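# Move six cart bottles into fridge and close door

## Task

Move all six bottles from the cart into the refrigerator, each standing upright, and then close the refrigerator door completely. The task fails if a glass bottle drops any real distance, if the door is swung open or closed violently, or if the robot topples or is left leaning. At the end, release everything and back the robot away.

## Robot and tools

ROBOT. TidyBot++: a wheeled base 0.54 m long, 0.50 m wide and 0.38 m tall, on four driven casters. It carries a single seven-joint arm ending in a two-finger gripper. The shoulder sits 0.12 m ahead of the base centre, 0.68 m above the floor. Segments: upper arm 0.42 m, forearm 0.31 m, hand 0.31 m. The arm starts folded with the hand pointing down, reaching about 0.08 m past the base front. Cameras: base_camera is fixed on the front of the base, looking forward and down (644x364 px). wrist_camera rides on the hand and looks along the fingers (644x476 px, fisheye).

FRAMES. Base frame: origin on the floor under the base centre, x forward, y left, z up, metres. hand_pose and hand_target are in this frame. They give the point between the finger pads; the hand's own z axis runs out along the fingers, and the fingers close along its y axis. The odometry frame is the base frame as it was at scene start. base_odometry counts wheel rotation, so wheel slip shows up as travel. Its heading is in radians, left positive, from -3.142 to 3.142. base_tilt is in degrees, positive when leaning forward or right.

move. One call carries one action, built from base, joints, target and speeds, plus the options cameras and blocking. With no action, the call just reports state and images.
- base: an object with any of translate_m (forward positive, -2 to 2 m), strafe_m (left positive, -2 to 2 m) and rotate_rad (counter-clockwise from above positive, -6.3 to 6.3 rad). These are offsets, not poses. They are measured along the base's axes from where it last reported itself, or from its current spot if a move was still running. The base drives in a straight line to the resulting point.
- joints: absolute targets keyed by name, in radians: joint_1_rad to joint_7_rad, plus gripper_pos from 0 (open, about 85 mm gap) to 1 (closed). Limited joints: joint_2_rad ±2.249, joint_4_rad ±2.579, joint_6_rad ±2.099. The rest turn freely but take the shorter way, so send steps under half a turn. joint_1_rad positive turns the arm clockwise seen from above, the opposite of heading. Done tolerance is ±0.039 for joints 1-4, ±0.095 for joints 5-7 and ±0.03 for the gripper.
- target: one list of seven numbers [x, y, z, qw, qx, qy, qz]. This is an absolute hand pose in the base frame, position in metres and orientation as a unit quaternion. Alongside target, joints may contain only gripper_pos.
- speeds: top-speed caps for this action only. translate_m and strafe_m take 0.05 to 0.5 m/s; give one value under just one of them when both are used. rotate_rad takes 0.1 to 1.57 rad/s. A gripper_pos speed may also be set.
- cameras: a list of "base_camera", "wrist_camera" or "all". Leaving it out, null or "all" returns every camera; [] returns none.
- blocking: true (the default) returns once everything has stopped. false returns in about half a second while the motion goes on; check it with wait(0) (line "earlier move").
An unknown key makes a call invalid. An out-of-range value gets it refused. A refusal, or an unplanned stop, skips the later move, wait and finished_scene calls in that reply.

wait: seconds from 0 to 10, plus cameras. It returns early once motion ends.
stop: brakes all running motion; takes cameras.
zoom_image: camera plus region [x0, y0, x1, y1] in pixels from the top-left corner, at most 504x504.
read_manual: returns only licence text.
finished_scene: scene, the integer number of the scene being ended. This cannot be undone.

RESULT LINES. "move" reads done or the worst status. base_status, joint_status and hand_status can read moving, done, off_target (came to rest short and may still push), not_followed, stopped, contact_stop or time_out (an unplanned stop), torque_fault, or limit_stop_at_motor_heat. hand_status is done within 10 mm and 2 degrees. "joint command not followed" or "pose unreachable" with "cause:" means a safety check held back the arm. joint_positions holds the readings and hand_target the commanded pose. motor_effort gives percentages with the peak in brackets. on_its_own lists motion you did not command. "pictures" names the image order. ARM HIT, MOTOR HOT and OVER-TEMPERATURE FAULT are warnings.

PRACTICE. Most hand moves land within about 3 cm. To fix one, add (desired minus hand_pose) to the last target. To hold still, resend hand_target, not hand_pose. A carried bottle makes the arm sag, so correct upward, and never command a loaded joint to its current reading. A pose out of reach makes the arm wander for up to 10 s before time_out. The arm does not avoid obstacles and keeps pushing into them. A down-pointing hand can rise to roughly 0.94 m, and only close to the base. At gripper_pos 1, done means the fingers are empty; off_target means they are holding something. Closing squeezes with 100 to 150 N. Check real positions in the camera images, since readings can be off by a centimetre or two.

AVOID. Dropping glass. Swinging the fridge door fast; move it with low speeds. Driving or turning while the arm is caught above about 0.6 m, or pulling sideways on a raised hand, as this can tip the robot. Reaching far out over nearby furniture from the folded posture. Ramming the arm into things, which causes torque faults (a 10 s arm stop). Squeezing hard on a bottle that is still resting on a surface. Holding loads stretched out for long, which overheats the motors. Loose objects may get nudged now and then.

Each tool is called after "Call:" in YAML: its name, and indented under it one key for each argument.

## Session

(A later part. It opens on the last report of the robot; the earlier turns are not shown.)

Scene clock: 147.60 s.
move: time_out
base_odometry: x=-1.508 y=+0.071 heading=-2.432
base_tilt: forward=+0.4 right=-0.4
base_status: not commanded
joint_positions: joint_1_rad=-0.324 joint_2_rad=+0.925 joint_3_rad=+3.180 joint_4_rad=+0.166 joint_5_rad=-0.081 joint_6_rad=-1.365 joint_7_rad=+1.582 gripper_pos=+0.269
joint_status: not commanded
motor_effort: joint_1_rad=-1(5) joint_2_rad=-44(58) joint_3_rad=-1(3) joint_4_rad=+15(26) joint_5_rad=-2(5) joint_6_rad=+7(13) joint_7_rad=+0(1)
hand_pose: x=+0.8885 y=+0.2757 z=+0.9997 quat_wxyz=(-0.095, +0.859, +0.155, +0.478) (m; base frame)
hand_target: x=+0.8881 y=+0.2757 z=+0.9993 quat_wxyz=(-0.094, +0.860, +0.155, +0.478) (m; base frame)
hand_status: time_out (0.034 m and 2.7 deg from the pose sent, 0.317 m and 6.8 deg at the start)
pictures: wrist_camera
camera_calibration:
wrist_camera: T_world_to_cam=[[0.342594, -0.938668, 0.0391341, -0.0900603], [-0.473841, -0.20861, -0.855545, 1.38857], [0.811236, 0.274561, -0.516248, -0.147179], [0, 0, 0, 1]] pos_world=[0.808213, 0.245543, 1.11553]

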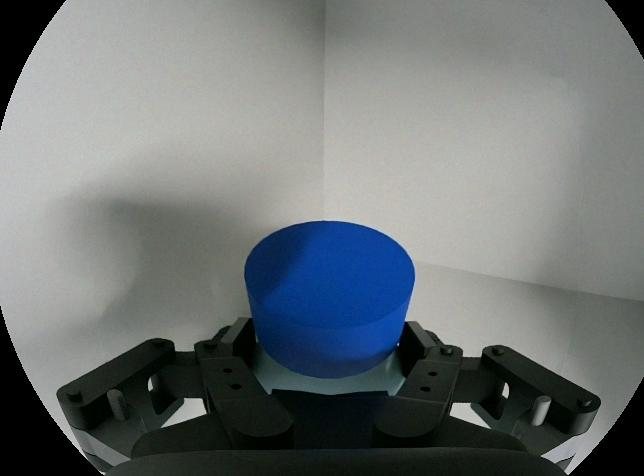

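Call:
move:
  base: {"translate_m": 0.1}
  target: [0.79, 0.25, 1.02, -0.082, 0.854, 0.142, 0.493]
  cameras: ["wrist_camera"]

Scene clock: 151.30 s.
move: off_target
base_odometry: x=-1.584 y=+0.005 heading=-2.432
base_tilt: forward=+0.4 right=-0.4
base_status: done
joint_positions: joint_1_rad=-0.324 joint_2_rad=+1.125 joint_3_rad=+3.216 joint_4_rad=+0.854 joint_5_rad=-0.081 joint_6_rad=-1.833 joint_7_rad=+1.549 gripper_pos=+0.269
joint_status: not commanded
motor_effort: joint_1_rad=+0(4) joint_2_rad=-48(52) joint_3_rad=-1(1) joint_4_rad=+11(18) joint_5_rad=+0(2) joint_6_rad=+10(11) joint_7_rad=+0(1)
hand_pose: x=+0.8052 y=+0.2562 z=+1.0057 quat_wxyz=(-0.077, +0.854, +0.162, +0.489) (m; base frame)
hand_target: x=+0.7900 y=+0.2500 z=+1.0200 quat_wxyz=(-0.082, +0.854, +0.142, +0.493) (m; base frame)
hand_status: off_target (0.022 m and 2.4 deg from the pose sent, 0.104 m and 2.7 deg at the start)
pictures: wrist_camera
camera_calibration:
wrist_camera: T_world_to_cam=[[0.336133, -0.938353, 0.0806784, -0.116766], [-0.449773, -0.235197, -0.861619, 1.34365], [0.827477, 0.253332, -0.501103, -0.0939954], [0, 0, 0, 1]] pos_world=[0.721367, 0.230267, 1.12004]

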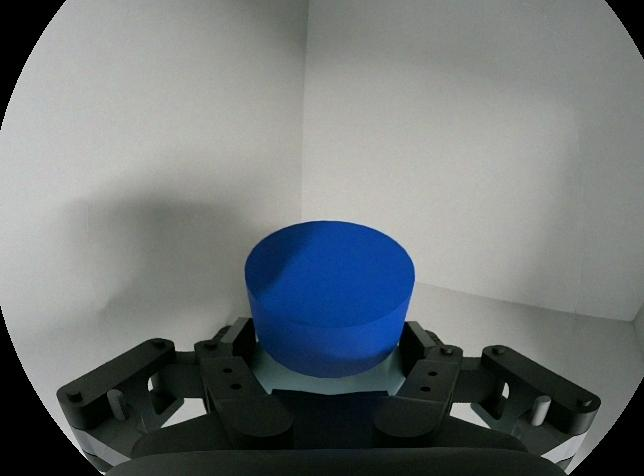

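Call:
move:
  joints: {"joint_2_rad": 0.946, "joint_4_rad": 0.427, "joint_6_rad": -1.585}
  cameras: []

Call:
move:
  joints: {"joint_2_rad": 0.7665, "joint_4_rad": 0.0, "joint_6_rad": -1.338}
  cameras: []

Call:
move:
  joints: {"joint_2_rad": 0.587, "joint_4_rad": -0.427, "joint_6_rad": -1.09}
  cameras: []

Call:
move:
  joints: {"joint_2_rad": 0.408, "joint_4_rad": -0.854, "joint_6_rad": -0.842}
  cameras: ["wrist_camera"]

Scene clock: 158.83 s.
move: done
base_odometry: x=-1.584 y=+0.005 heading=-2.432
base_tilt: forward=+0.4 right=-0.4
base_status: not commanded
joint_positions: joint_1_rad=-0.324 joint_2_rad=+0.982 joint_3_rad=+3.216 joint_4_rad=+0.435 joint_5_rad=-0.081 joint_6_rad=-1.640 joint_7_rad=+1.547 gripper_pos=+0.269
joint_status: all done
motor_effort: joint_1_rad=+1(2) joint_2_rad=-46(48) joint_3_rad=+0(1) joint_4_rad=+15(15) joint_5_rad=+0(1) joint_6_rad=+8(11) joint_7_rad=+0(1)
hand_pose: x=+0.8422 y=+0.2588 z=+1.0024 quat_wxyz=(-0.077, +0.876, +0.150, +0.452) (m; base frame)
hand_target: x=+0.8413 y=+0.2554 z=+1.0409 quat_wxyz=(-0.089, +0.860, +0.126, +0.487) (m; base frame)
hand_status: not commanded
pictures: none
No camera images: "cameras" was empty.

Scene clock: 160.43 s.
move: off_target
base_odometry: x=-1.584 y=+0.005 heading=-2.432
base_tilt: forward=+0.4 right=-0.4
base_status: not commanded
joint_positions: joint_1_rad=-0.324 joint_2_rad=+0.811 joint_3_rad=+3.216 joint_4_rad=+0.002 joint_5_rad=-0.081 joint_6_rad=-1.396 joint_7_rad=+1.547 gripper_pos=+0.269
joint_status: joint_2_rad off_target (ended at +0.811, target +0.766); the others done
motor_effort: joint_1_rad=+0(2) joint_2_rad=-47(48) joint_3_rad=+0(1) joint_4_rad=+18(19) joint_5_rad=-1(1) joint_6_rad=+9(10) joint_7_rad=+1(1)
hand_pose: x=+0.8610 y=+0.2531 z=+1.0029 quat_wxyz=(-0.081, +0.882, +0.135, +0.444) (m; base frame)
hand_target: x=+0.8577 y=+0.2463 z=+1.0522 quat_wxyz=(-0.095, +0.862, +0.108, +0.487) (m; base frame)
hand_status: not commanded
pictures: none
No camera images: "cameras" was empty.

Scene clock: 162.03 s.
move: done
base_odometry: x=-1.584 y=+0.005 heading=-2.432
base_tilt: forward=+0.4 right=-0.4
base_status: not commanded
joint_positions: joint_1_rad=-0.324 joint_2_rad=+0.625 joint_3_rad=+3.216 joint_4_rad=-0.420 joint_5_rad=-0.081 joint_6_rad=-1.138 joint_7_rad=+1.547 gripper_pos=+0.269
joint_status: all done
motor_effort: joint_1_rad=+1(2) joint_2_rad=-43(47) joint_3_rad=+1(2) joint_4_rad=+20(21) joint_5_rad=+0(1) joint_6_rad=+8(10) joint_7_rad=+0(1)
hand_pose: x=+0.8549 y=+0.2385 z=+1.0020 quat_wxyz=(-0.087, +0.879, +0.118, +0.453) (m; base frame)
hand_target: x=+0.8528 y=+0.2294 z=+1.0401 quat_wxyz=(-0.099, +0.863, +0.091, +0.486) (m; base frame)
hand_status: not commanded
pictures: none
No camera images: "cameras" was empty.

Scene clock: 163.63 s.
move: done
base_odometry: x=-1.584 y=+0.005 heading=-2.432
base_tilt: forward=+0.4 right=-0.4
base_status: not commanded
joint_positions: joint_1_rad=-0.324 joint_2_rad=+0.424 joint_3_rad=+3.216 joint_4_rad=-0.829 joint_5_rad=-0.081 joint_6_rad=-0.870 joint_7_rad=+1.547 gripper_pos=+0.269
joint_status: all done
motor_effort: joint_1_rad=+2(2) joint_2_rad=-35(43) joint_3_rad=+2(2) joint_4_rad=+18(20) joint_5_rad=+0(1) joint_6_rad=+5(8) joint_7_rad=+0(1)
hand_pose: x=+0.8241 y=+0.2164 z=+1.0009 quat_wxyz=(-0.094, +0.867, +0.101, +0.479) (m; base frame)
hand_target: x=+0.8249 y=+0.2064 z=+1.0059 quat_wxyz=(-0.102, +0.865, +0.074, +0.486) (m; base frame)
hand_status: not commanded
pictures: wrist_camera
camera_calibration:
wrist_camera: T_world_to_cam=[[0.251851, -0.967688, -0.0123274, 0.00884745], [-0.502799, -0.119954, -0.85604, 1.35188], [0.8269, 0.221793, -0.516763, -0.0790383], [0, 0, 0, 1]] pos_world=[0.742853, 0.188255, 1.11653]

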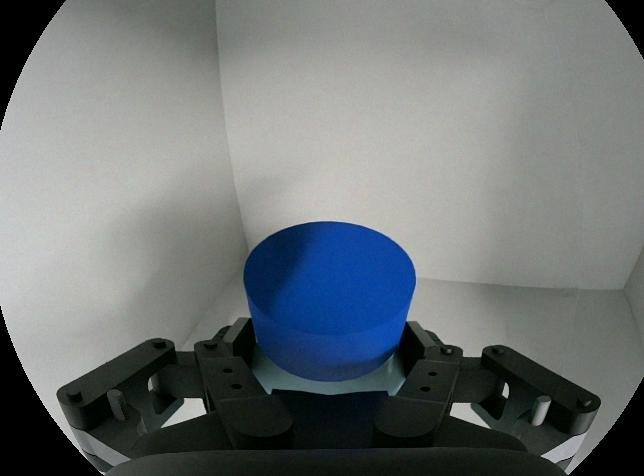

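Call:
move:
  target: [0.83, 0.255, 0.99, -0.082, 0.854, 0.142, 0.493]
  cameras: []

Call:
move:
  target: [0.83, 0.255, 0.97, -0.082, 0.854, 0.142, 0.493]
  cameras: ["wrist_camera"]

Scene clock: 172.70 s.
move: off_target
base_odometry: x=-1.584 y=+0.005 heading=-2.432
base_tilt: forward=+0.3 right=-0.4
base_status: not commanded
joint_positions: joint_1_rad=-0.324 joint_2_rad=+0.435 joint_3_rad=+3.136 joint_4_rad=-0.831 joint_5_rad=+0.014 joint_6_rad=-0.840 joint_7_rad=+1.547 gripper_pos=+0.269
joint_status: not commanded
motor_effort: joint_1_rad=-2(4) joint_2_rad=-35(36) joint_3_rad=-1(3) joint_4_rad=+19(20) joint_5_rad=-3(3) joint_6_rad=+7(7) joint_7_rad=-1(1)
hand_pose: x=+0.8245 y=+0.2384 z=+0.9990 quat_wxyz=(-0.081, +0.859, +0.133, +0.488) (m; base frame)
hand_target: x=+0.8300 y=+0.2550 z=+0.9900 quat_wxyz=(-0.082, +0.854, +0.142, +0.493) (m; base frame)
hand_status: off_target (0.020 m and 1.3 deg from the pose sent, 0.041 m and 5.3 deg at the start)
pictures: none
No camera images: "cameras" was empty.

Scene clock: 173.57 s.
move: off_target
base_odometry: x=-1.584 y=+0.005 heading=-2.432
base_tilt: forward=+0.4 right=-0.4
base_status: not commanded
joint_positions: joint_1_rad=-0.324 joint_2_rad=+0.414 joint_3_rad=+3.133 joint_4_rad=-0.899 joint_5_rad=+0.019 joint_6_rad=-0.758 joint_7_rad=+1.547 gripper_pos=+0.269
joint_status: not commanded
motor_effort: joint_1_rad=-3(3) joint_2_rad=-28(35) joint_3_rad=-2(2) joint_4_rad=+17(20) joint_5_rad=-3(3) joint_6_rad=+6(8) joint_7_rad=+0(1)
hand_pose: x=+0.8259 y=+0.2396 z=+0.9982 quat_wxyz=(-0.083, +0.849, +0.134, +0.504) (m; base frame)
hand_target: x=+0.8300 y=+0.2550 z=+0.9700 quat_wxyz=(-0.082, +0.854, +0.142, +0.493) (m; base frame)
hand_status: off_target (0.032 m and 1.6 deg from the pose sent, 0.034 m and 1.3 deg at the start)
pictures: wrist_camera
camera_calibration:
wrist_camera: T_world_to_cam=[[0.293273, -0.954872, 0.0470202, -0.0656675], [-0.437981, -0.177911, -0.881204, 1.33875], [0.849802, 0.237839, -0.470392, -0.156006], [0, 0, 0, 1]] pos_world=[0.738179, 0.212578, 1.10942]

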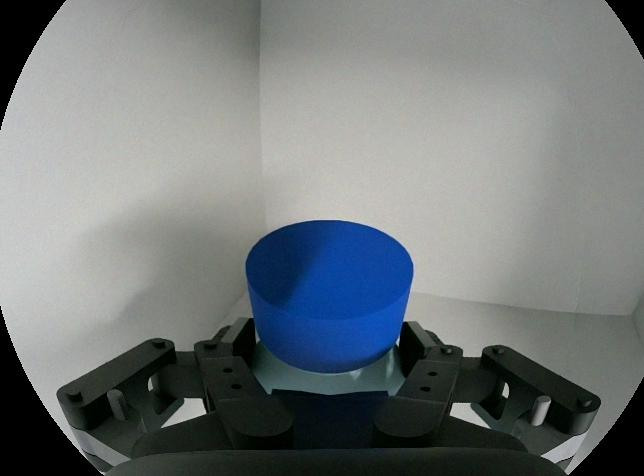

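Call:
move:
  target: [0.83, 0.255, 1.0, -0.082, 0.854, 0.142, 0.493]
  cameras: ["wrist_camera"]

Call:
move:
  joints: {"gripper_pos": 0.2}
  cameras: ["wrist_camera"]

Scene clock: 181.23 s.
move: off_target
base_odometry: x=-1.584 y=+0.005 heading=-2.432
base_tilt: forward=+0.4 right=-0.4
base_status: not commanded
joint_positions: joint_1_rad=-0.324 joint_2_rad=+0.457 joint_3_rad=+3.130 joint_4_rad=-0.820 joint_5_rad=+0.019 joint_6_rad=-0.803 joint_7_rad=+1.547 gripper_pos=+0.269
joint_status: not commanded
motor_effort: joint_1_rad=+0(3) joint_2_rad=-37(37) joint_3_rad=+1(2) joint_4_rad=+21(22) joint_5_rad=-1(3) joint_6_rad=+9(9) joint_7_rad=+0(1)
hand_pose: x=+0.8366 y=+0.2449 z=+0.9993 quat_wxyz=(-0.084, +0.852, +0.134, +0.500) (m; base frame)
hand_target: x=+0.8300 y=+0.2550 z=+1.0000 quat_wxyz=(-0.082, +0.854, +0.142, +0.493) (m; base frame)
hand_status: off_target (0.012 m and 1.2 deg from the pose sent, 0.016 m and 1.6 deg at the start)
pictures: wrist_camera
camera_calibration:
wrist_camera: T_world_to_cam=[[0.295703, -0.954206, 0.0452748, -0.0643474], [-0.445373, -0.179637, -0.877139, 1.34784], [0.845105, 0.239209, -0.478097, -0.154617], [0, 0, 0, 1]] pos_world=[0.749986, 0.217706, 1.11124]

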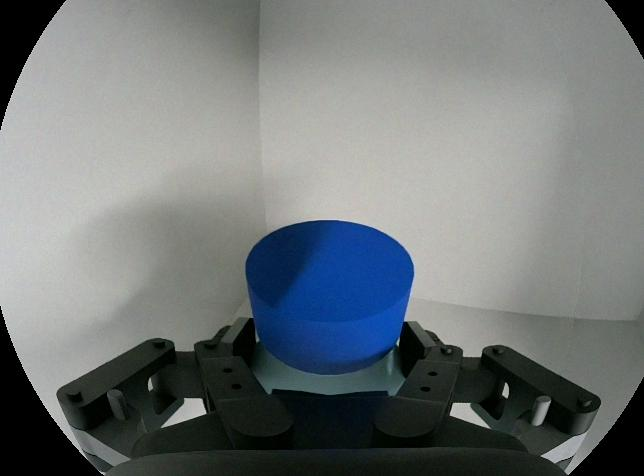

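Scene clock: 182.00 s.
move: done
base_odometry: x=-1.584 y=+0.005 heading=-2.432
base_tilt: forward=+0.4 right=-0.4
base_status: not commanded
joint_positions: joint_1_rad=-0.324 joint_2_rad=+0.459 joint_3_rad=+3.129 joint_4_rad=-0.817 joint_5_rad=+0.019 joint_6_rad=-0.803 joint_7_rad=+1.547 gripper_pos=+0.200
joint_status: all done
motor_effort: joint_1_rad=+0(1) joint_2_rad=-38(38) joint_3_rad=+1(1) joint_4_rad=+21(22) joint_5_rad=-1(1) joint_6_rad=+8(9) joint_7_rad=+0(1)
hand_pose: x=+0.8373 y=+0.2458 z=+0.9988 quat_wxyz=(-0.084, +0.852, +0.135, +0.500) (m; base frame)
hand_target: x=+0.8300 y=+0.2550 z=+1.0000 quat_wxyz=(-0.082, +0.854, +0.142, +0.493) (m; base frame)
hand_status: not commanded
pictures: wrist_camera
camera_calibration:
wrist_camera: T_world_to_cam=[[0.296836, -0.953883, 0.0446777, -0.0640206], [-0.445405, -0.179686, -0.877113, 1.34788], [0.844691, 0.240459, -0.478201, -0.155515], [0, 0, 0, 1]] pos_world=[0.75072, 0.218523, 1.11074]

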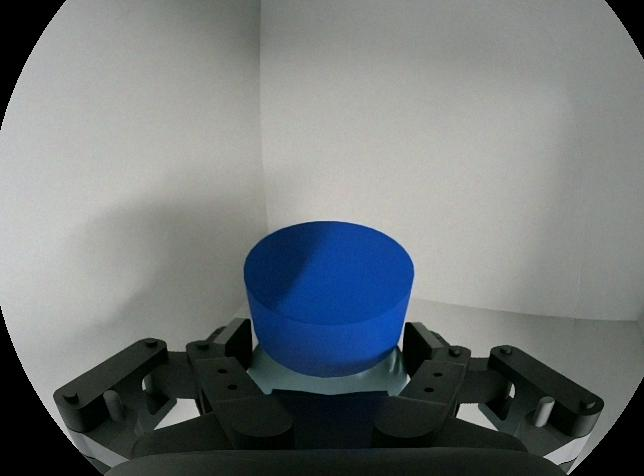

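Call:
move:
  joints: {"gripper_pos": 0.0}
  cameras: []

Call:
move:
  target: [0.745, 0.225, 1.02, -0.082, 0.854, 0.142, 0.493]
  cameras: ["wrist_camera"]

Scene clock: 185.03 s.
move: done
base_odometry: x=-1.584 y=+0.005 heading=-2.432
base_tilt: forward=+0.4 right=-0.4
base_status: not commanded
joint_positions: joint_1_rad=-0.324 joint_2_rad=+0.459 joint_3_rad=+3.129 joint_4_rad=-0.817 joint_5_rad=+0.019 joint_6_rad=-0.803 joint_7_rad=+1.547 gripper_pos=+0.000
joint_status: all done
motor_effort: joint_1_rad=+0(1) joint_2_rad=-38(38) joint_3_rad=+1(1) joint_4_rad=+20(21) joint_5_rad=+0(1) joint_6_rad=+7(8) joint_7_rad=+0(1)
hand_pose: x=+0.8373 y=+0.2458 z=+0.9988 quat_wxyz=(-0.084, +0.852, +0.135, +0.500) (m; base frame)
hand_target: x=+0.8300 y=+0.2550 z=+1.0000 quat_wxyz=(-0.082, +0.854, +0.142, +0.493) (m; base frame)
hand_status: not commanded
pictures: none
No camera images: "cameras" was empty.

Scene clock: 186.67 s.
move: off_target
base_odometry: x=-1.584 y=+0.005 heading=-2.432
base_tilt: forward=+0.4 right=-0.4
base_status: not commanded
joint_positions: joint_1_rad=-0.312 joint_2_rad=+0.234 joint_3_rad=+3.069 joint_4_rad=-1.066 joint_5_rad=+0.019 joint_6_rad=-0.803 joint_7_rad=+1.547 gripper_pos=+0.000
joint_status: not commanded
motor_effort: joint_1_rad=+0(1) joint_2_rad=-30(39) joint_3_rad=+1(1) joint_4_rad=+20(21) joint_5_rad=+0(2) joint_6_rad=+8(8) joint_7_rad=+0(1)
hand_pose: x=+0.7415 y=+0.2415 z=+1.0177 quat_wxyz=(-0.098, +0.854, +0.153, +0.487) (m; base frame)
hand_target: x=+0.7450 y=+0.2250 z=+1.0200 quat_wxyz=(-0.082, +0.854, +0.142, +0.493) (m; base frame)
hand_status: off_target (0.017 m and 2.4 deg from the pose sent, 0.097 m and 1.2 deg at the start)
pictures: wrist_camera
camera_calibration:
wrist_camera: T_world_to_cam=[[0.342462, -0.938877, 0.0350714, -0.0682731], [-0.458644, -0.199639, -0.865904, 1.32431], [0.819979, 0.280454, -0.498979, -0.0347274], [0, 0, 0, 1]] pos_world=[0.659244, 0.210024, 1.13179]

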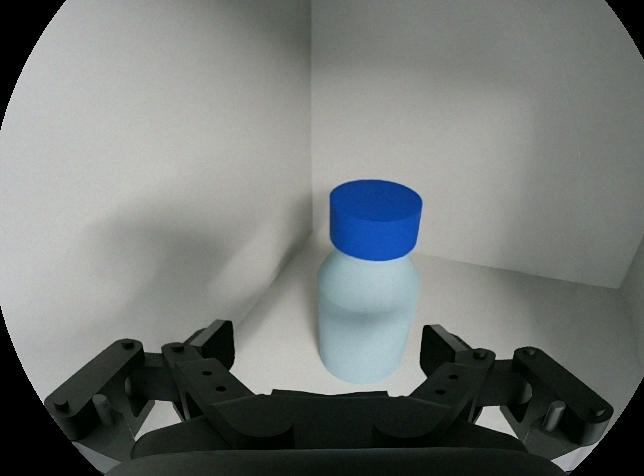

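Call:
move:
  base: {"translate_m": -0.17}
  target: [0.52, 0.05, 1.03, 0, 0.866, 0, 0.5]
  cameras: ["wrist_camera"]

Scene clock: 196.93 s.
move: off_target
base_odometry: x=-1.455 y=+0.116 heading=-2.431
base_tilt: forward=+0.3 right=-0.4
base_status: done
joint_positions: joint_1_rad=+0.048 joint_2_rad=-0.366 joint_3_rad=+2.972 joint_4_rad=-1.565 joint_5_rad=+0.020 joint_6_rad=-0.857 joint_7_rad=+1.465 gripper_pos=+0.000
joint_status: not commanded
motor_effort: joint_1_rad=+0(2) joint_2_rad=-7(35) joint_3_rad=+3(3) joint_4_rad=+20(22) joint_5_rad=+0(1) joint_6_rad=+8(8) joint_7_rad=+1(1)
hand_pose: x=+0.5318 y=+0.0645 z=+1.0405 quat_wxyz=(-0.020, +0.857, +0.019, +0.515) (m; base frame)
hand_target: x=+0.5200 y=+0.0500 z=+1.0300 quat_wxyz=(+0.000, +0.866, +0.000, +0.500) (m; base frame)
hand_status: off_target (0.021 m and 3.8 deg from the pose sent, 0.293 m and 21.0 deg at the start)
pictures: wrist_camera
camera_calibration:
wrist_camera: T_world_to_cam=[[0.0357034, -0.998606, 0.0388657, -0.000395512], [-0.459521, -0.0509399, -0.886705, 1.22502], [0.887449, 0.0137987, -0.460699, 0.139701], [0, 0, 0, 1]] pos_world=[0.438958, 0.0600796, 1.1506]

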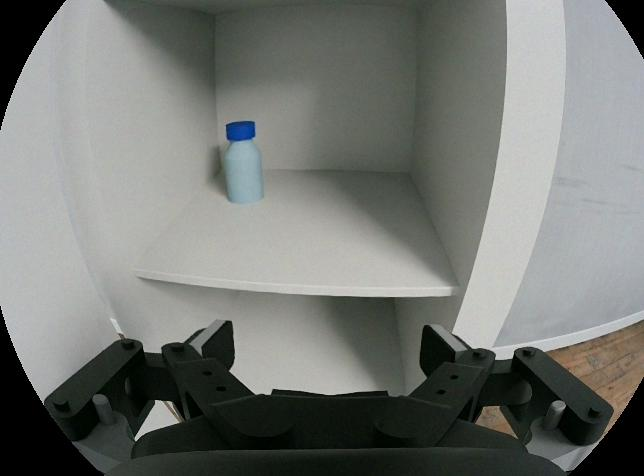

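Call:
move:
  base: {"translate_m": -0.451, "strafe_m": -0.593, "rotate_rad": 2.431}
  speeds: {"rotate_rad": 1.0}
  cameras: []

Call:
move:
  target: [0.70, 0.313, 1.02, -0.1237, 0.8391, 0.2143, 0.4845]
  cameras: ["wrist_camera"]

Scene clock: 203.00 s.
move: done
base_odometry: x=-1.500 y=+0.860 heading=-0.001
base_tilt: forward=+0.4 right=-0.4
base_status: done
joint_positions: joint_1_rad=+0.053 joint_2_rad=-0.376 joint_3_rad=+2.961 joint_4_rad=-1.566 joint_5_rad=+0.022 joint_6_rad=-0.857 joint_7_rad=+1.464 gripper_pos=+0.000
joint_status: not commanded
motor_effort: joint_1_rad=+1(2) joint_2_rad=-7(10) joint_3_rad=+2(4) joint_4_rad=+20(22) joint_5_rad=+0(1) joint_6_rad=+8(8) joint_7_rad=+0(1)
hand_pose: x=+0.5280 y=+0.0680 z=+1.0437 quat_wxyz=(-0.019, +0.854, +0.023, +0.519) (m; base frame)
hand_target: x=+0.5200 y=+0.0500 z=+1.0300 quat_wxyz=(+0.000, +0.866, +0.000, +0.500) (m; base frame)
hand_status: not commanded
pictures: none
No camera images: "cameras" was empty.

Scene clock: 204.83 s.
move: off_target
base_odometry: x=-1.500 y=+0.860 heading=-0.001
base_tilt: forward=+0.4 right=-0.4
base_status: not commanded
joint_positions: joint_1_rad=-0.357 joint_2_rad=+0.221 joint_3_rad=+2.968 joint_4_rad=-1.115 joint_5_rad=+0.022 joint_6_rad=-0.832 joint_7_rad=+1.496 gripper_pos=+0.000
joint_status: not commanded
motor_effort: joint_1_rad=+0(1) joint_2_rad=-29(31) joint_3_rad=+0(3) joint_4_rad=+19(22) joint_5_rad=-1(1) joint_6_rad=+7(8) joint_7_rad=+0(1)
hand_pose: x=+0.6910 y=+0.3143 z=+0.9926 quat_wxyz=(-0.145, +0.862, +0.192, +0.446) (m; base frame)
hand_target: x=+0.7000 y=+0.3130 z=+1.0200 quat_wxyz=(-0.124, +0.839, +0.214, +0.484) (m; base frame)
hand_status: off_target (0.029 m and 6.2 deg from the pose sent, 0.300 m and 25.4 deg at the start)
pictures: wrist_camera
camera_calibration:
wrist_camera: T_world_to_cam=[[0.449591, -0.892928, -0.0234087, -0.0121396], [-0.504137, -0.232026, -0.831871, 1.30175], [0.737369, 0.385803, -0.554475, 0.0527885], [0, 0, 0, 1]] pos_world=[0.622796, 0.270835, 1.11188]

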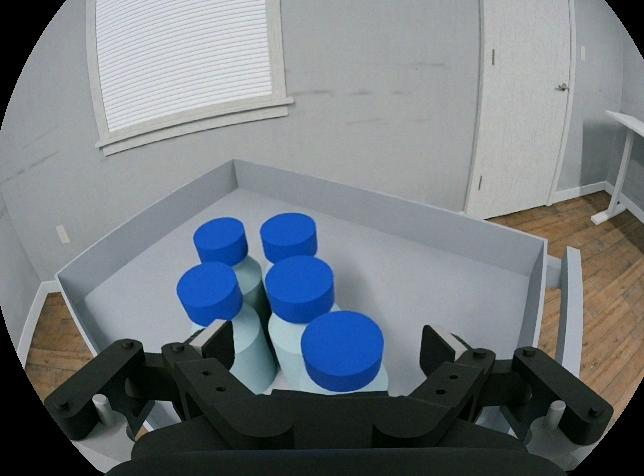

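Call:
move:
  target: [0.747, 0.326, 0.965, -0.1237, 0.8391, 0.2143, 0.4845]
  cameras: ["wrist_camera"]

Scene clock: 208.23 s.
move: off_target
base_odometry: x=-1.500 y=+0.860 heading=-0.001
base_tilt: forward=+0.4 right=-0.4
base_status: not commanded
joint_positions: joint_1_rad=-0.357 joint_2_rad=+0.321 joint_3_rad=+2.990 joint_4_rad=-1.141 joint_5_rad=+0.022 joint_6_rad=-0.685 joint_7_rad=+1.523 gripper_pos=+0.000
joint_status: not commanded
motor_effort: joint_1_rad=+0(1) joint_2_rad=-33(36) joint_3_rad=+0(1) joint_4_rad=+21(24) joint_5_rad=-1(1) joint_6_rad=+7(8) joint_7_rad=+0(1)
hand_pose: x=+0.7439 y=+0.3239 z=+0.9483 quat_wxyz=(-0.140, +0.857, +0.190, +0.458) (m; base frame)
hand_target: x=+0.7470 y=+0.3260 z=+0.9650 quat_wxyz=(-0.124, +0.839, +0.214, +0.484) (m; base frame)
hand_status: off_target (0.017 m and 5.0 deg from the pose sent, 0.063 m and 6.2 deg at the start)
pictures: wrist_camera
camera_calibration:
wrist_camera: T_world_to_cam=[[0.442576, -0.896667, -0.0107458, -0.0339956], [-0.484684, -0.229113, -0.84415, 1.29], [0.754459, 0.378809, -0.536, -0.042439], [0, 0, 0, 1]] pos_world=[0.672306, 0.28115, 1.06584]

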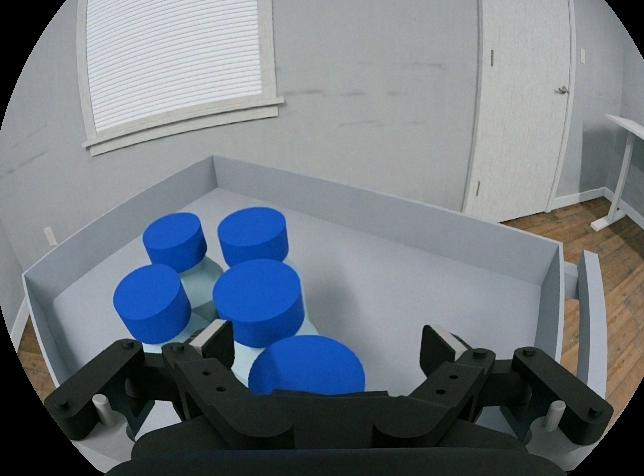

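Call:
move:
  target: [0.738, 0.331, 0.925, -0.1237, 0.8391, 0.2143, 0.4845]
  cameras: ["wrist_camera"]

Scene clock: 211.40 s.
move: off_target
base_odometry: x=-1.500 y=+0.860 heading=-0.001
base_tilt: forward=+0.4 right=-0.4
base_status: not commanded
joint_positions: joint_1_rad=-0.370 joint_2_rad=+0.313 joint_3_rad=+2.993 joint_4_rad=-1.293 joint_5_rad=+0.023 joint_6_rad=-0.553 joint_7_rad=+1.524 gripper_pos=+0.000
joint_status: not commanded
motor_effort: joint_1_rad=+1(1) joint_2_rad=-33(35) joint_3_rad=+0(1) joint_4_rad=+21(22) joint_5_rad=+0(1) joint_6_rad=+7(8) joint_7_rad=+0(1)
hand_pose: x=+0.7355 y=+0.3325 z=+0.9010 quat_wxyz=(-0.141, +0.858, +0.198, +0.452) (m; base frame)
hand_target: x=+0.7380 y=+0.3310 z=+0.9250 quat_wxyz=(-0.124, +0.839, +0.214, +0.485) (m; base frame)
hand_status: off_target (0.024 m and 5.1 deg from the pose sent, 0.025 m and 5.0 deg at the start)
pictures: wrist_camera
camera_calibration:
wrist_camera: T_world_to_cam=[[0.456324, -0.889781, -0.00755213, -0.0383373], [-0.488693, -0.243515, -0.837783, 1.24999], [0.743604, 0.385991, -0.545952, -0.0501173], [0, 0, 0, 1]] pos_world=[0.665625, 0.289626, 1.01957]

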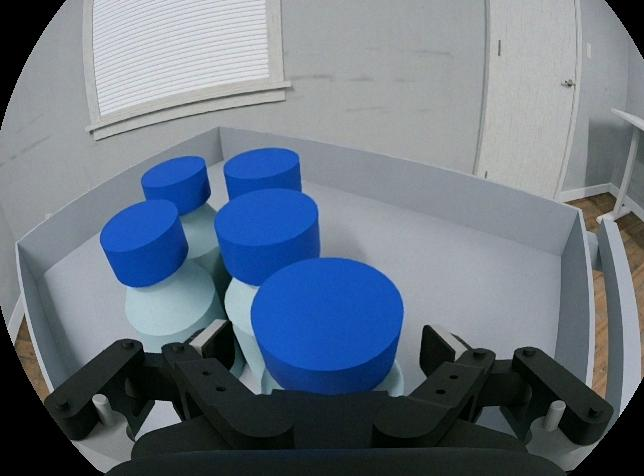

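Call:
move:
  target: [0.741, 0.327, 0.903, -0.112, 0.8391, 0.226, 0.4845]
  cameras: ["wrist_camera"]

Call:
move:
  joints: {"gripper_pos": 0.6}
  cameras: ["wrist_camera"]

Scene clock: 214.83 s.
move: off_target
base_odometry: x=-1.500 y=+0.860 heading=-0.001
base_tilt: forward=+0.4 right=-0.4
base_status: not commanded
joint_positions: joint_1_rad=-0.370 joint_2_rad=+0.313 joint_3_rad=+2.996 joint_4_rad=-1.347 joint_5_rad=+0.031 joint_6_rad=-0.497 joint_7_rad=+1.524 gripper_pos=+0.000
joint_status: not commanded
motor_effort: joint_1_rad=+0(1) joint_2_rad=-33(34) joint_3_rad=+0(1) joint_4_rad=+21(22) joint_5_rad=+0(1) joint_6_rad=+7(8) joint_7_rad=+0(1)
hand_pose: x=+0.7361 y=+0.3301 z=+0.8848 quat_wxyz=(-0.137, +0.857, +0.199, +0.454) (m; base frame)
hand_target: x=+0.7410 y=+0.3270 z=+0.9030 quat_wxyz=(-0.112, +0.838, +0.226, +0.484) (m; base frame)
hand_status: off_target (0.019 m and 5.8 deg from the pose sent, 0.008 m and 6.3 deg at the start)
pictures: wrist_camera
camera_calibration:
wrist_camera: T_world_to_cam=[[0.454901, -0.890541, 0.0015567, -0.0476043], [-0.483445, -0.248418, -0.839386, 1.23529], [0.747895, 0.381085, -0.543533, -0.06221], [0, 0, 0, 1]] pos_world=[0.665376, 0.288181, 1.00315]

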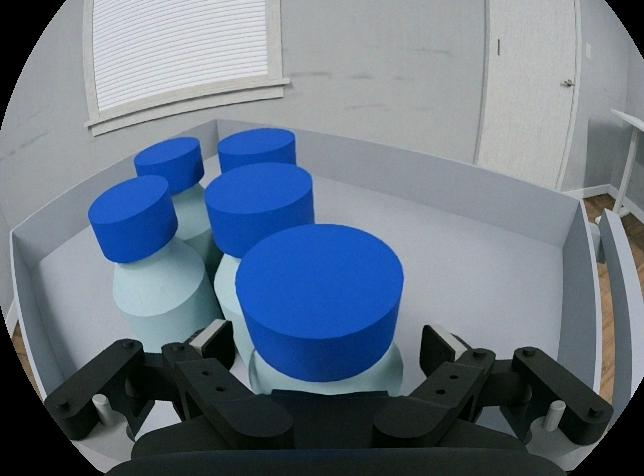

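Scene clock: 215.70 s.
move: off_target
base_odometry: x=-1.500 y=+0.860 heading=-0.001
base_tilt: forward=+0.3 right=-0.4
base_status: not commanded
joint_positions: joint_1_rad=-0.371 joint_2_rad=+0.310 joint_3_rad=+2.997 joint_4_rad=-1.348 joint_5_rad=+0.031 joint_6_rad=-0.496 joint_7_rad=+1.524 gripper_pos=+0.276
joint_status: gripper_pos off_target (ended at +0.276, target +0.600)
motor_effort: joint_1_rad=+0(1) joint_2_rad=-32(33) joint_3_rad=+0(1) joint_4_rad=+21(23) joint_5_rad=+0(1) joint_6_rad=+8(10) joint_7_rad=+1(1)
hand_pose: x=+0.7356 y=+0.3299 z=+0.8857 quat_wxyz=(-0.136, +0.857, +0.199, +0.455) (m; base frame)
hand_target: x=+0.7410 y=+0.3270 z=+0.9030 quat_wxyz=(-0.112, +0.838, +0.226, +0.484) (m; base frame)
hand_status: not commanded
pictures: wrist_camera
camera_calibration:
wrist_camera: T_world_to_cam=[[0.454924, -0.890527, 0.00248968, -0.048475], [-0.481716, -0.248433, -0.840375, 1.23543], [0.748995, 0.381108, -0.541999, -0.0634049], [0, 0, 0, 1]] pos_world=[0.664667, 0.287917, 1.00398]

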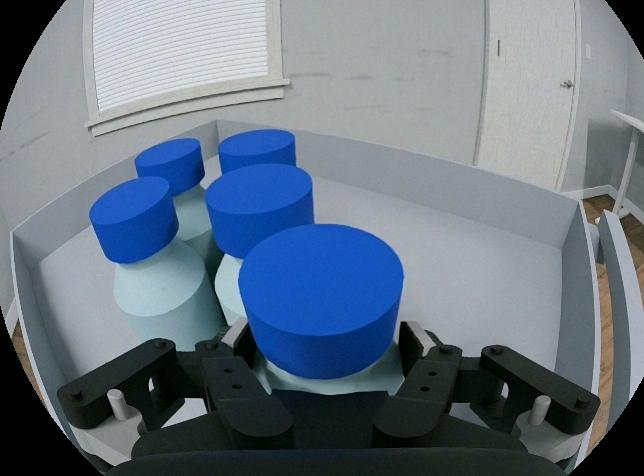

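Call:
move:
  target: [0.72, 0.32, 1.06, -0.112, 0.8391, 0.226, 0.4845]
  cameras: []

Call:
move:
  base: {"translate_m": 0.068, "strafe_m": -0.725, "rotate_rad": -2.431}
  target: [0.52, 0.03, 1.05, 0, 0.866, 0, 0.5]
  cameras: ["wrist_camera"]

Scene clock: 220.93 s.
move: off_target
base_odometry: x=-1.500 y=+0.860 heading=-0.001
base_tilt: forward=+0.4 right=-0.4
base_status: not commanded
joint_positions: joint_1_rad=-0.405 joint_2_rad=+0.354 joint_3_rad=+3.016 joint_4_rad=-0.856 joint_5_rad=+0.031 joint_6_rad=-0.949 joint_7_rad=+1.533 gripper_pos=+0.276
joint_status: not commanded
motor_effort: joint_1_rad=+0(2) joint_2_rad=-40(44) joint_3_rad=+0(2) joint_4_rad=+24(29) joint_5_rad=+0(2) joint_6_rad=+11(13) joint_7_rad=+0(1)
hand_pose: x=+0.7331 y=+0.3299 z=+1.0162 quat_wxyz=(-0.134, +0.857, +0.204, +0.453) (m; base frame)
hand_target: x=+0.7200 y=+0.3200 z=+1.0600 quat_wxyz=(-0.112, +0.838, +0.226, +0.484) (m; base frame)
hand_status: off_target (0.047 m and 5.5 deg from the pose sent, 0.175 m and 5.7 deg at the start)
pictures: none
No camera images: "cameras" was empty.

Scene clock: 224.13 s.
move: off_target
base_odometry: x=-1.432 y=+0.135 heading=-2.431
base_tilt: forward=+0.3 right=-0.4
base_status: done
joint_positions: joint_1_rad=+0.020 joint_2_rad=-0.336 joint_3_rad=+3.044 joint_4_rad=-1.522 joint_5_rad=+0.033 joint_6_rad=-0.949 joint_7_rad=+1.526 gripper_pos=+0.276
joint_status: not commanded
motor_effort: joint_1_rad=+0(8) joint_2_rad=-12(42) joint_3_rad=+2(5) joint_4_rad=+25(26) joint_5_rad=+0(3) joint_6_rad=+11(11) joint_7_rad=+0(1)
hand_pose: x=+0.5326 y=+0.0344 z=+1.0297 quat_wxyz=(+0.002, +0.876, +0.022, +0.482) (m; base frame)
hand_target: x=+0.5200 y=+0.0300 z=+1.0500 quat_wxyz=(+0.000, +0.866, +0.000, +0.500) (m; base frame)
hand_status: off_target (0.024 m and 3.4 deg from the pose sent, 0.369 m and 28.6 deg at the start)
pictures: wrist_camera
camera_calibration:
wrist_camera: T_world_to_cam=[[0.0220229, -0.996589, 0.0795342, -0.0647387], [-0.525175, -0.0792253, -0.847299, 1.20963], [0.85071, -0.0231093, -0.525128, 0.22167], [0, 0, 0, 1]] pos_world=[0.448117, 0.0364383, 1.14647]

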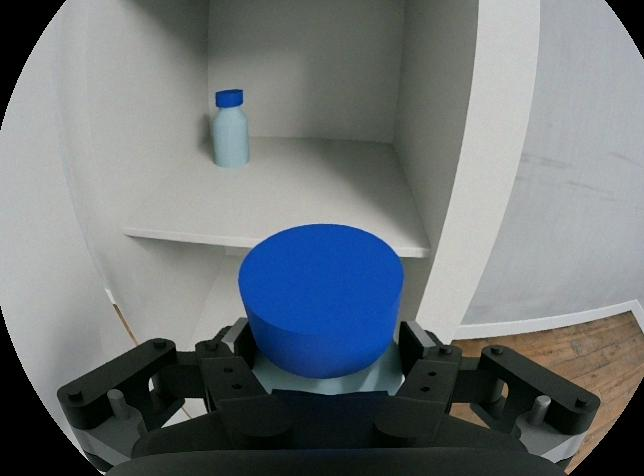

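Call:
move:
  base: {"translate_m": 0.2}
  target: [0.83, 0.13, 1.045, -0.045, 0.8625, 0.078, 0.498]
  cameras: ["wrist_camera"]

Scene clock: 227.70 s.
move: off_target
base_odometry: x=-1.584 y=+0.005 heading=-2.432
base_tilt: forward=+0.4 right=-0.4
base_status: done
joint_positions: joint_1_rad=-0.157 joint_2_rad=+0.441 joint_3_rad=+3.121 joint_4_rad=-0.762 joint_5_rad=+0.033 joint_6_rad=-0.949 joint_7_rad=+1.526 gripper_pos=+0.276
joint_status: not commanded
motor_effort: joint_1_rad=-1(1) joint_2_rad=-42(44) joint_3_rad=+0(4) joint_4_rad=+23(26) joint_5_rad=-1(2) joint_6_rad=+11(12) joint_7_rad=+1(1)
hand_pose: x=+0.8423 y=+0.1185 z=+1.0043 quat_wxyz=(-0.040, +0.878, +0.058, +0.473) (m; base frame)
hand_target: x=+0.8300 y=+0.1300 z=+1.0450 quat_wxyz=(-0.045, +0.862, +0.078, +0.498) (m; base frame)
hand_status: off_target (0.044 m and 4.1 deg from the pose sent, 0.313 m and 8.7 deg at the start)
pictures: wrist_camera
camera_calibration:
wrist_camera: T_world_to_cam=[[0.125975, -0.991226, 0.040003, -0.0341635], [-0.53327, -0.101666, -0.839814, 1.35939], [0.836513, 0.0844635, -0.541398, -0.0376228], [0, 0, 0, 1]] pos_world=[0.760697, 0.107518, 1.12263]

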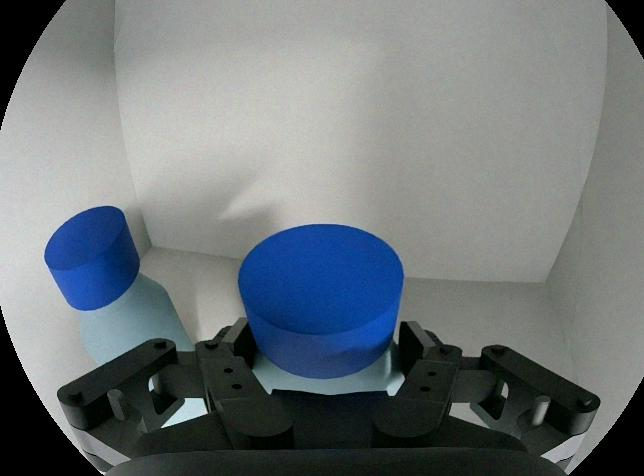

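Call:
move:
  target: [0.828, 0.135, 1.02, -0.045, 0.8625, 0.078, 0.498]
  cameras: []

Call:
move:
  target: [0.828, 0.135, 1.0, -0.045, 0.8625, 0.078, 0.498]
  cameras: ["wrist_camera"]

Scene clock: 230.57 s.
move: off_target
base_odometry: x=-1.584 y=+0.005 heading=-2.432
base_tilt: forward=+0.4 right=-0.4
base_status: not commanded
joint_positions: joint_1_rad=-0.158 joint_2_rad=+0.404 joint_3_rad=+3.122 joint_4_rad=-0.845 joint_5_rad=+0.033 joint_6_rad=-0.881 joint_7_rad=+1.526 gripper_pos=+0.276
joint_status: not commanded
motor_effort: joint_1_rad=-1(2) joint_2_rad=-36(42) joint_3_rad=+0(1) joint_4_rad=+20(24) joint_5_rad=-1(2) joint_6_rad=+6(10) joint_7_rad=+1(1)
hand_pose: x=+0.8365 y=+0.1184 z=+1.0036 quat_wxyz=(-0.040, +0.873, +0.059, +0.483) (m; base frame)
hand_target: x=+0.8280 y=+0.1350 z=+1.0200 quat_wxyz=(-0.045, +0.862, +0.078, +0.498) (m; base frame)
hand_status: off_target (0.025 m and 3.1 deg from the pose sent, 0.027 m and 4.1 deg at the start)
pictures: none
No camera images: "cameras" was empty.

Scene clock: 231.47 s.
move: off_target
base_odometry: x=-1.584 y=+0.005 heading=-2.432
base_tilt: forward=+0.4 right=-0.4
base_status: not commanded
joint_positions: joint_1_rad=-0.158 joint_2_rad=+0.372 joint_3_rad=+3.123 joint_4_rad=-0.923 joint_5_rad=+0.033 joint_6_rad=-0.801 joint_7_rad=+1.526 gripper_pos=+0.276
joint_status: not commanded
motor_effort: joint_1_rad=-3(3) joint_2_rad=-33(36) joint_3_rad=-2(2) joint_4_rad=+17(20) joint_5_rad=-2(2) joint_6_rad=+4(6) joint_7_rad=+0(1)
hand_pose: x=+0.8337 y=+0.1182 z=+1.0039 quat_wxyz=(-0.042, +0.864, +0.059, +0.498) (m; base frame)
hand_target: x=+0.8280 y=+0.1350 z=+1.0000 quat_wxyz=(-0.045, +0.862, +0.078, +0.498) (m; base frame)
hand_status: off_target (0.018 m and 2.2 deg from the pose sent, 0.019 m and 3.1 deg at the start)
pictures: wrist_camera
camera_calibration:
wrist_camera: T_world_to_cam=[[0.127362, -0.991018, 0.0407626, -0.0352685], [-0.484393, -0.0980103, -0.869343, 1.34291], [0.86553, 0.0909765, -0.492525, -0.104631], [0, 0, 0, 1]] pos_world=[0.745551, 0.106187, 1.11736]

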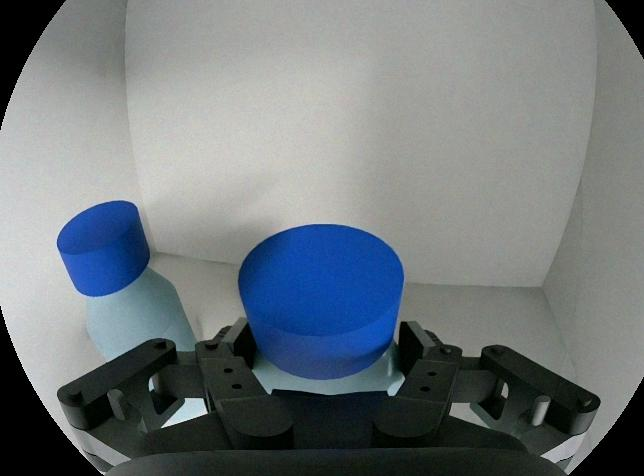

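Call:
move:
  target: [0.828, 0.135, 1.012, -0.045, 0.8625, 0.078, 0.498]
  cameras: []

Call:
move:
  joints: {"gripper_pos": 0.0}
  cameras: ["wrist_camera"]

Call:
move:
  target: [0.74, 0.115, 1.04, -0.045, 0.8625, 0.078, 0.498]
  cameras: ["wrist_camera"]

Call:
move:
  base: {"translate_m": -0.17}
  target: [0.52, 0.05, 1.05, 0, 0.866, 0, 0.5]
  cameras: ["wrist_camera"]

Scene clock: 234.73 s.
move: off_target
base_odometry: x=-1.584 y=+0.005 heading=-2.432
base_tilt: forward=+0.3 right=-0.4
base_status: not commanded
joint_positions: joint_1_rad=-0.158 joint_2_rad=+0.378 joint_3_rad=+3.123 joint_4_rad=-0.911 joint_5_rad=+0.033 joint_6_rad=-0.810 joint_7_rad=+1.526 gripper_pos=+0.276
joint_status: not commanded
motor_effort: joint_1_rad=-2(3) joint_2_rad=-36(36) joint_3_rad=-1(2) joint_4_rad=+20(21) joint_5_rad=-2(2) joint_6_rad=+7(7) joint_7_rad=+0(1)
hand_pose: x=+0.8351 y=+0.1184 z=+1.0039 quat_wxyz=(-0.041, +0.865, +0.059, +0.497) (m; base frame)
hand_target: x=+0.8280 y=+0.1350 z=+1.0120 quat_wxyz=(-0.045, +0.862, +0.078, +0.498) (m; base frame)
hand_status: off_target (0.020 m and 2.2 deg from the pose sent, 0.019 m and 2.2 deg at the start)
pictures: none
No camera images: "cameras" was empty.

Scene clock: 235.67 s.
move: done
base_odometry: x=-1.584 y=+0.005 heading=-2.432
base_tilt: forward=+0.4 right=-0.3
base_status: not commanded
joint_positions: joint_1_rad=-0.166 joint_2_rad=+0.378 joint_3_rad=+3.123 joint_4_rad=-0.911 joint_5_rad=+0.033 joint_6_rad=-0.810 joint_7_rad=+1.526 gripper_pos=+0.000
joint_status: all done
motor_effort: joint_1_rad=+0(3) joint_2_rad=-35(38) joint_3_rad=+1(1) joint_4_rad=+20(22) joint_5_rad=+0(2) joint_6_rad=+8(9) joint_7_rad=+0(1)
hand_pose: x=+0.8343 y=+0.1243 z=+1.0034 quat_wxyz=(-0.043, +0.865, +0.063, +0.496) (m; base frame)
hand_target: x=+0.8280 y=+0.1350 z=+1.0120 quat_wxyz=(-0.045, +0.862, +0.078, +0.498) (m; base frame)
hand_status: not commanded
pictures: wrist_camera
camera_calibration:
wrist_camera: T_world_to_cam=[[0.13531, -0.989964, 0.0407769, -0.0361408], [-0.48696, -0.102288, -0.867414, 1.34408], [0.862879, 0.0975128, -0.495914, -0.101224], [0, 0, 0, 1]] pos_world=[0.746749, 0.111575, 1.11715]

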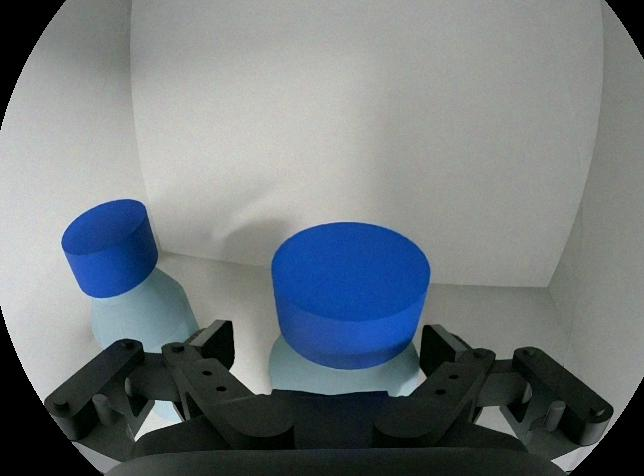

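Scene clock: 237.20 s.
move: off_target
base_odometry: x=-1.584 y=+0.005 heading=-2.432
base_tilt: forward=+0.4 right=-0.4
base_status: not commanded
joint_positions: joint_1_rad=-0.165 joint_2_rad=+0.156 joint_3_rad=+3.109 joint_4_rad=-1.092 joint_5_rad=+0.033 joint_6_rad=-0.810 joint_7_rad=+1.526 gripper_pos=+0.000
joint_status: not commanded
motor_effort: joint_1_rad=+0(1) joint_2_rad=-27(37) joint_3_rad=+0(1) joint_4_rad=+21(22) joint_5_rad=-1(1) joint_6_rad=+8(8) joint_7_rad=+0(1)
hand_pose: x=+0.7464 y=+0.1168 z=+1.0518 quat_wxyz=(-0.048, +0.854, +0.067, +0.514) (m; base frame)
hand_target: x=+0.7400 y=+0.1150 z=+1.0400 quat_wxyz=(-0.045, +0.862, +0.078, +0.498) (m; base frame)
hand_status: off_target (0.014 m and 2.4 deg from the pose sent, 0.102 m and 1.8 deg at the start)
pictures: wrist_camera
camera_calibration:
wrist_camera: T_world_to_cam=[[0.146366, -0.988398, 0.040574, -0.0418244], [-0.449511, -0.10299, -0.887318, 1.33556], [0.881202, 0.111635, -0.45937, -0.0543201], [0, 0, 0, 1]] pos_world=[0.65434, 0.102275, 1.16181]

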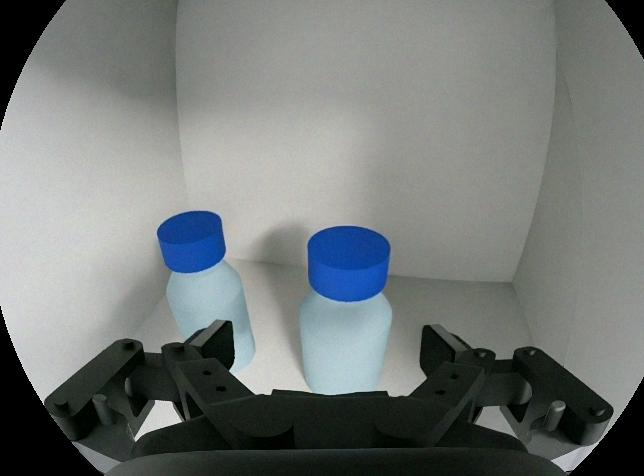

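Scene clock: 238.97 s.
move: off_target
base_odometry: x=-1.455 y=+0.115 heading=-2.432
base_tilt: forward=+0.4 right=-0.4
base_status: done
joint_positions: joint_1_rad=+0.041 joint_2_rad=-0.354 joint_3_rad=+2.974 joint_4_rad=-1.488 joint_5_rad=+0.033 joint_6_rad=-0.915 joint_7_rad=+1.466 gripper_pos=+0.000
joint_status: not commanded
motor_effort: joint_1_rad=+1(2) joint_2_rad=-7(33) joint_3_rad=+3(3) joint_4_rad=+20(22) joint_5_rad=+0(1) joint_6_rad=+8(8) joint_7_rad=+0(1)
hand_pose: x=+0.5296 y=+0.0636 z=+1.0636 quat_wxyz=(-0.016, +0.855, +0.022, +0.519) (m; base frame)
hand_target: x=+0.5200 y=+0.0500 z=+1.0500 quat_wxyz=(+0.000, +0.866, +0.000, +0.500) (m; base frame)
hand_status: off_target (0.022 m and 4.0 deg from the pose sent, 0.236 m and 9.7 deg at the start)
pictures: wrist_camera
camera_calibration:
wrist_camera: T_world_to_cam=[[0.0352861, -0.998212, 0.0482446, -0.0118329], [-0.451377, -0.0589889, -0.890381, 1.24459], [0.891635, 0.00964157, -0.452652, 0.141907], [0, 0, 0, 1]] pos_world=[0.435669, 0.0602371, 1.17297]

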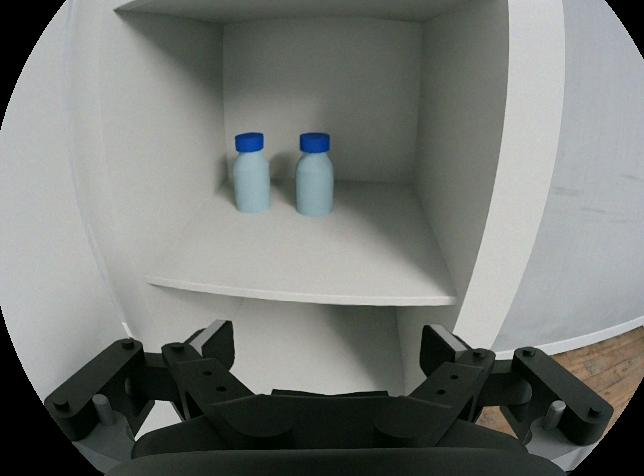

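Call:
move:
  base: {"translate_m": -0.845, "strafe_m": -1.053, "rotate_rad": 2.432}
  speeds: {"rotate_rad": 1.0}
  cameras: []

Call:
move:
  target: [0.71, -0.135, 1.0, 0.0549, 0.8608, -0.0951, 0.497]
  cameras: ["wrist_camera"]

Scene clock: 250.63 s.
move: done
base_odometry: x=-1.500 y=+1.465 heading=+0.001
base_tilt: forward=+0.3 right=-0.4
base_status: done
joint_positions: joint_1_rad=+0.045 joint_2_rad=-0.355 joint_3_rad=+2.961 joint_4_rad=-1.488 joint_5_rad=+0.034 joint_6_rad=-0.916 joint_7_rad=+1.465 gripper_pos=+0.000
joint_status: not commanded
motor_effort: joint_1_rad=+0(2) joint_2_rad=-7(10) joint_3_rad=+2(5) joint_4_rad=+19(21) joint_5_rad=+0(2) joint_6_rad=+8(8) joint_7_rad=+0(1)
hand_pose: x=+0.5287 y=+0.0685 z=+1.0631 quat_wxyz=(-0.016, +0.855, +0.026, +0.518) (m; base frame)
hand_target: x=+0.5200 y=+0.0500 z=+1.0500 quat_wxyz=(+0.000, +0.866, +0.000, +0.500) (m; base frame)
hand_status: not commanded
pictures: none
No camera images: "cameras" was empty.

Scene clock: 252.43 s.
move: off_target
base_odometry: x=-1.500 y=+1.465 heading=+0.001
base_tilt: forward=+0.4 right=-0.4
base_status: not commanded
joint_positions: joint_1_rad=+0.093 joint_2_rad=+0.069 joint_3_rad=+3.263 joint_4_rad=-1.358 joint_5_rad=+0.015 joint_6_rad=-0.741 joint_7_rad=+1.557 gripper_pos=+0.000
joint_status: not commanded
motor_effort: joint_1_rad=+0(1) joint_2_rad=-24(27) joint_3_rad=+1(4) joint_4_rad=+21(22) joint_5_rad=+0(1) joint_6_rad=+7(8) joint_7_rad=+0(1)
hand_pose: x=+0.7043 y=-0.1266 z=+0.9717 quat_wxyz=(+0.057, +0.878, -0.096, +0.465) (m; base frame)
hand_target: x=+0.7100 y=-0.1350 z=+1.0000 quat_wxyz=(+0.055, +0.861, -0.095, +0.497) (m; base frame)
hand_status: off_target (0.030 m and 4.2 deg from the pose sent, 0.280 m and 16.3 deg at the start)
pictures: wrist_camera
camera_calibration:
wrist_camera: T_world_to_cam=[[-0.233799, -0.970025, 0.0662543, -0.0278249], [-0.551618, 0.0762216, -0.830607, 1.26005], [0.800659, -0.230742, -0.552904, 0.0773804], [0, 0, 0, 1]] pos_world=[0.626606, -0.105179, 1.09123]

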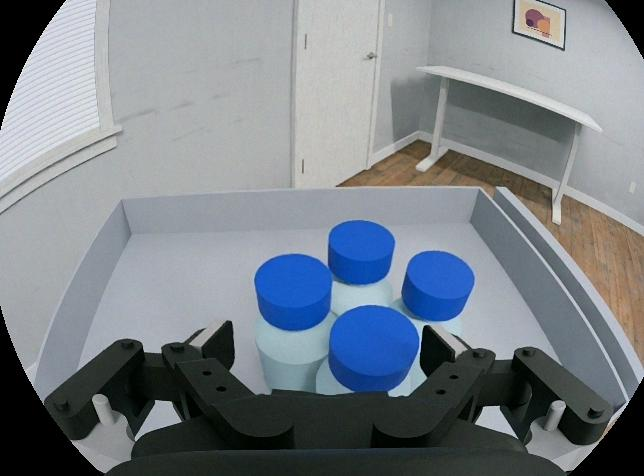

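Call:
move:
  target: [0.742, -0.171, 0.955, 0.0549, 0.8608, -0.0951, 0.497]
  cameras: ["wrist_camera"]

Scene clock: 256.93 s.
move: off_target
base_odometry: x=-1.500 y=+1.465 heading=+0.001
base_tilt: forward=+0.4 right=-0.4
base_status: not commanded
joint_positions: joint_1_rad=+0.207 joint_2_rad=+0.153 joint_3_rad=+3.256 joint_4_rad=-1.378 joint_5_rad=-0.125 joint_6_rad=-0.616 joint_7_rad=+1.711 gripper_pos=+0.000
joint_status: not commanded
motor_effort: joint_1_rad=+0(2) joint_2_rad=-28(30) joint_3_rad=+1(2) joint_4_rad=+21(22) joint_5_rad=-1(2) joint_6_rad=+7(8) joint_7_rad=-1(1)
hand_pose: x=+0.7355 y=-0.1748 z=+0.9423 quat_wxyz=(+0.062, +0.872, -0.102, +0.475) (m; base frame)
hand_target: x=+0.7420 y=-0.1710 z=+0.9550 quat_wxyz=(+0.055, +0.861, -0.095, +0.497) (m; base frame)
hand_status: off_target (0.015 m and 3.0 deg from the pose sent, 0.061 m and 4.2 deg at the start)
pictures: wrist_camera
camera_calibration:
wrist_camera: T_world_to_cam=[[-0.24982, -0.966098, 0.0651533, -0.0518896], [-0.529203, 0.0798768, -0.844727, 1.25394], [0.810885, -0.245509, -0.531217, -0.00552593], [0, 0, 0, 1]] pos_world=[0.655106, -0.151648, 1.05968]

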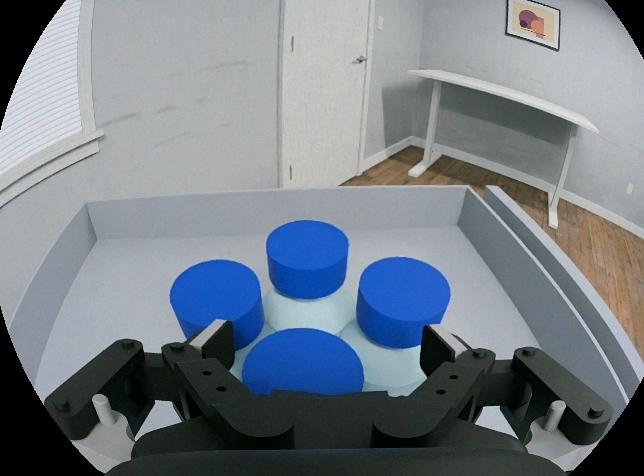

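Call:
move:
  target: [0.740, -0.160, 0.918, 0.0549, 0.8608, -0.0951, 0.497]
  cameras: ["wrist_camera"]

Scene clock: 260.43 s.
move: off_target
base_odometry: x=-1.500 y=+1.465 heading=+0.001
base_tilt: forward=+0.4 right=-0.4
base_status: not commanded
joint_positions: joint_1_rad=+0.207 joint_2_rad=+0.153 joint_3_rad=+3.250 joint_4_rad=-1.508 joint_5_rad=-0.126 joint_6_rad=-0.495 joint_7_rad=+1.712 gripper_pos=+0.000
joint_status: not commanded
motor_effort: joint_1_rad=+1(1) joint_2_rad=-27(29) joint_3_rad=+1(2) joint_4_rad=+21(23) joint_5_rad=-1(2) joint_6_rad=+7(8) joint_7_rad=+0(1)
hand_pose: x=+0.7330 y=-0.1745 z=+0.8992 quat_wxyz=(+0.062, +0.873, -0.106, +0.471) (m; base frame)
hand_target: x=+0.7400 y=-0.1600 z=+0.9180 quat_wxyz=(+0.055, +0.861, -0.095, +0.497) (m; base frame)
hand_status: off_target (0.025 m and 3.6 deg from the pose sent, 0.029 m and 3.0 deg at the start)
pictures: wrist_camera
camera_calibration:
wrist_camera: T_world_to_cam=[[-0.257125, -0.964294, 0.0634285, -0.0421889], [-0.535646, 0.0875821, -0.839888, 1.21788], [0.804345, -0.249931, -0.53904, -0.0152732], [0, 0, 0, 1]] pos_world=[0.653788, -0.151164, 1.01732]

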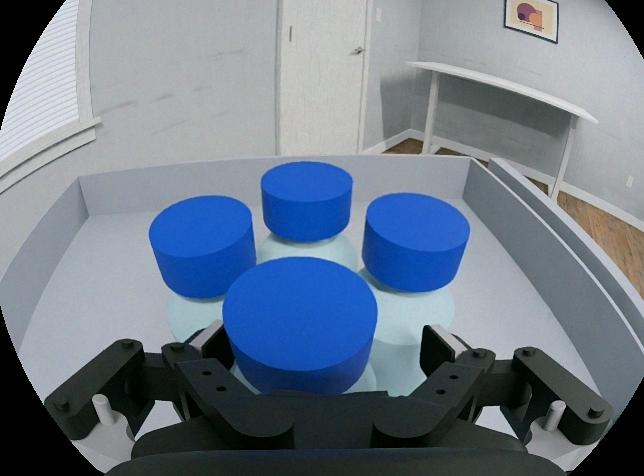

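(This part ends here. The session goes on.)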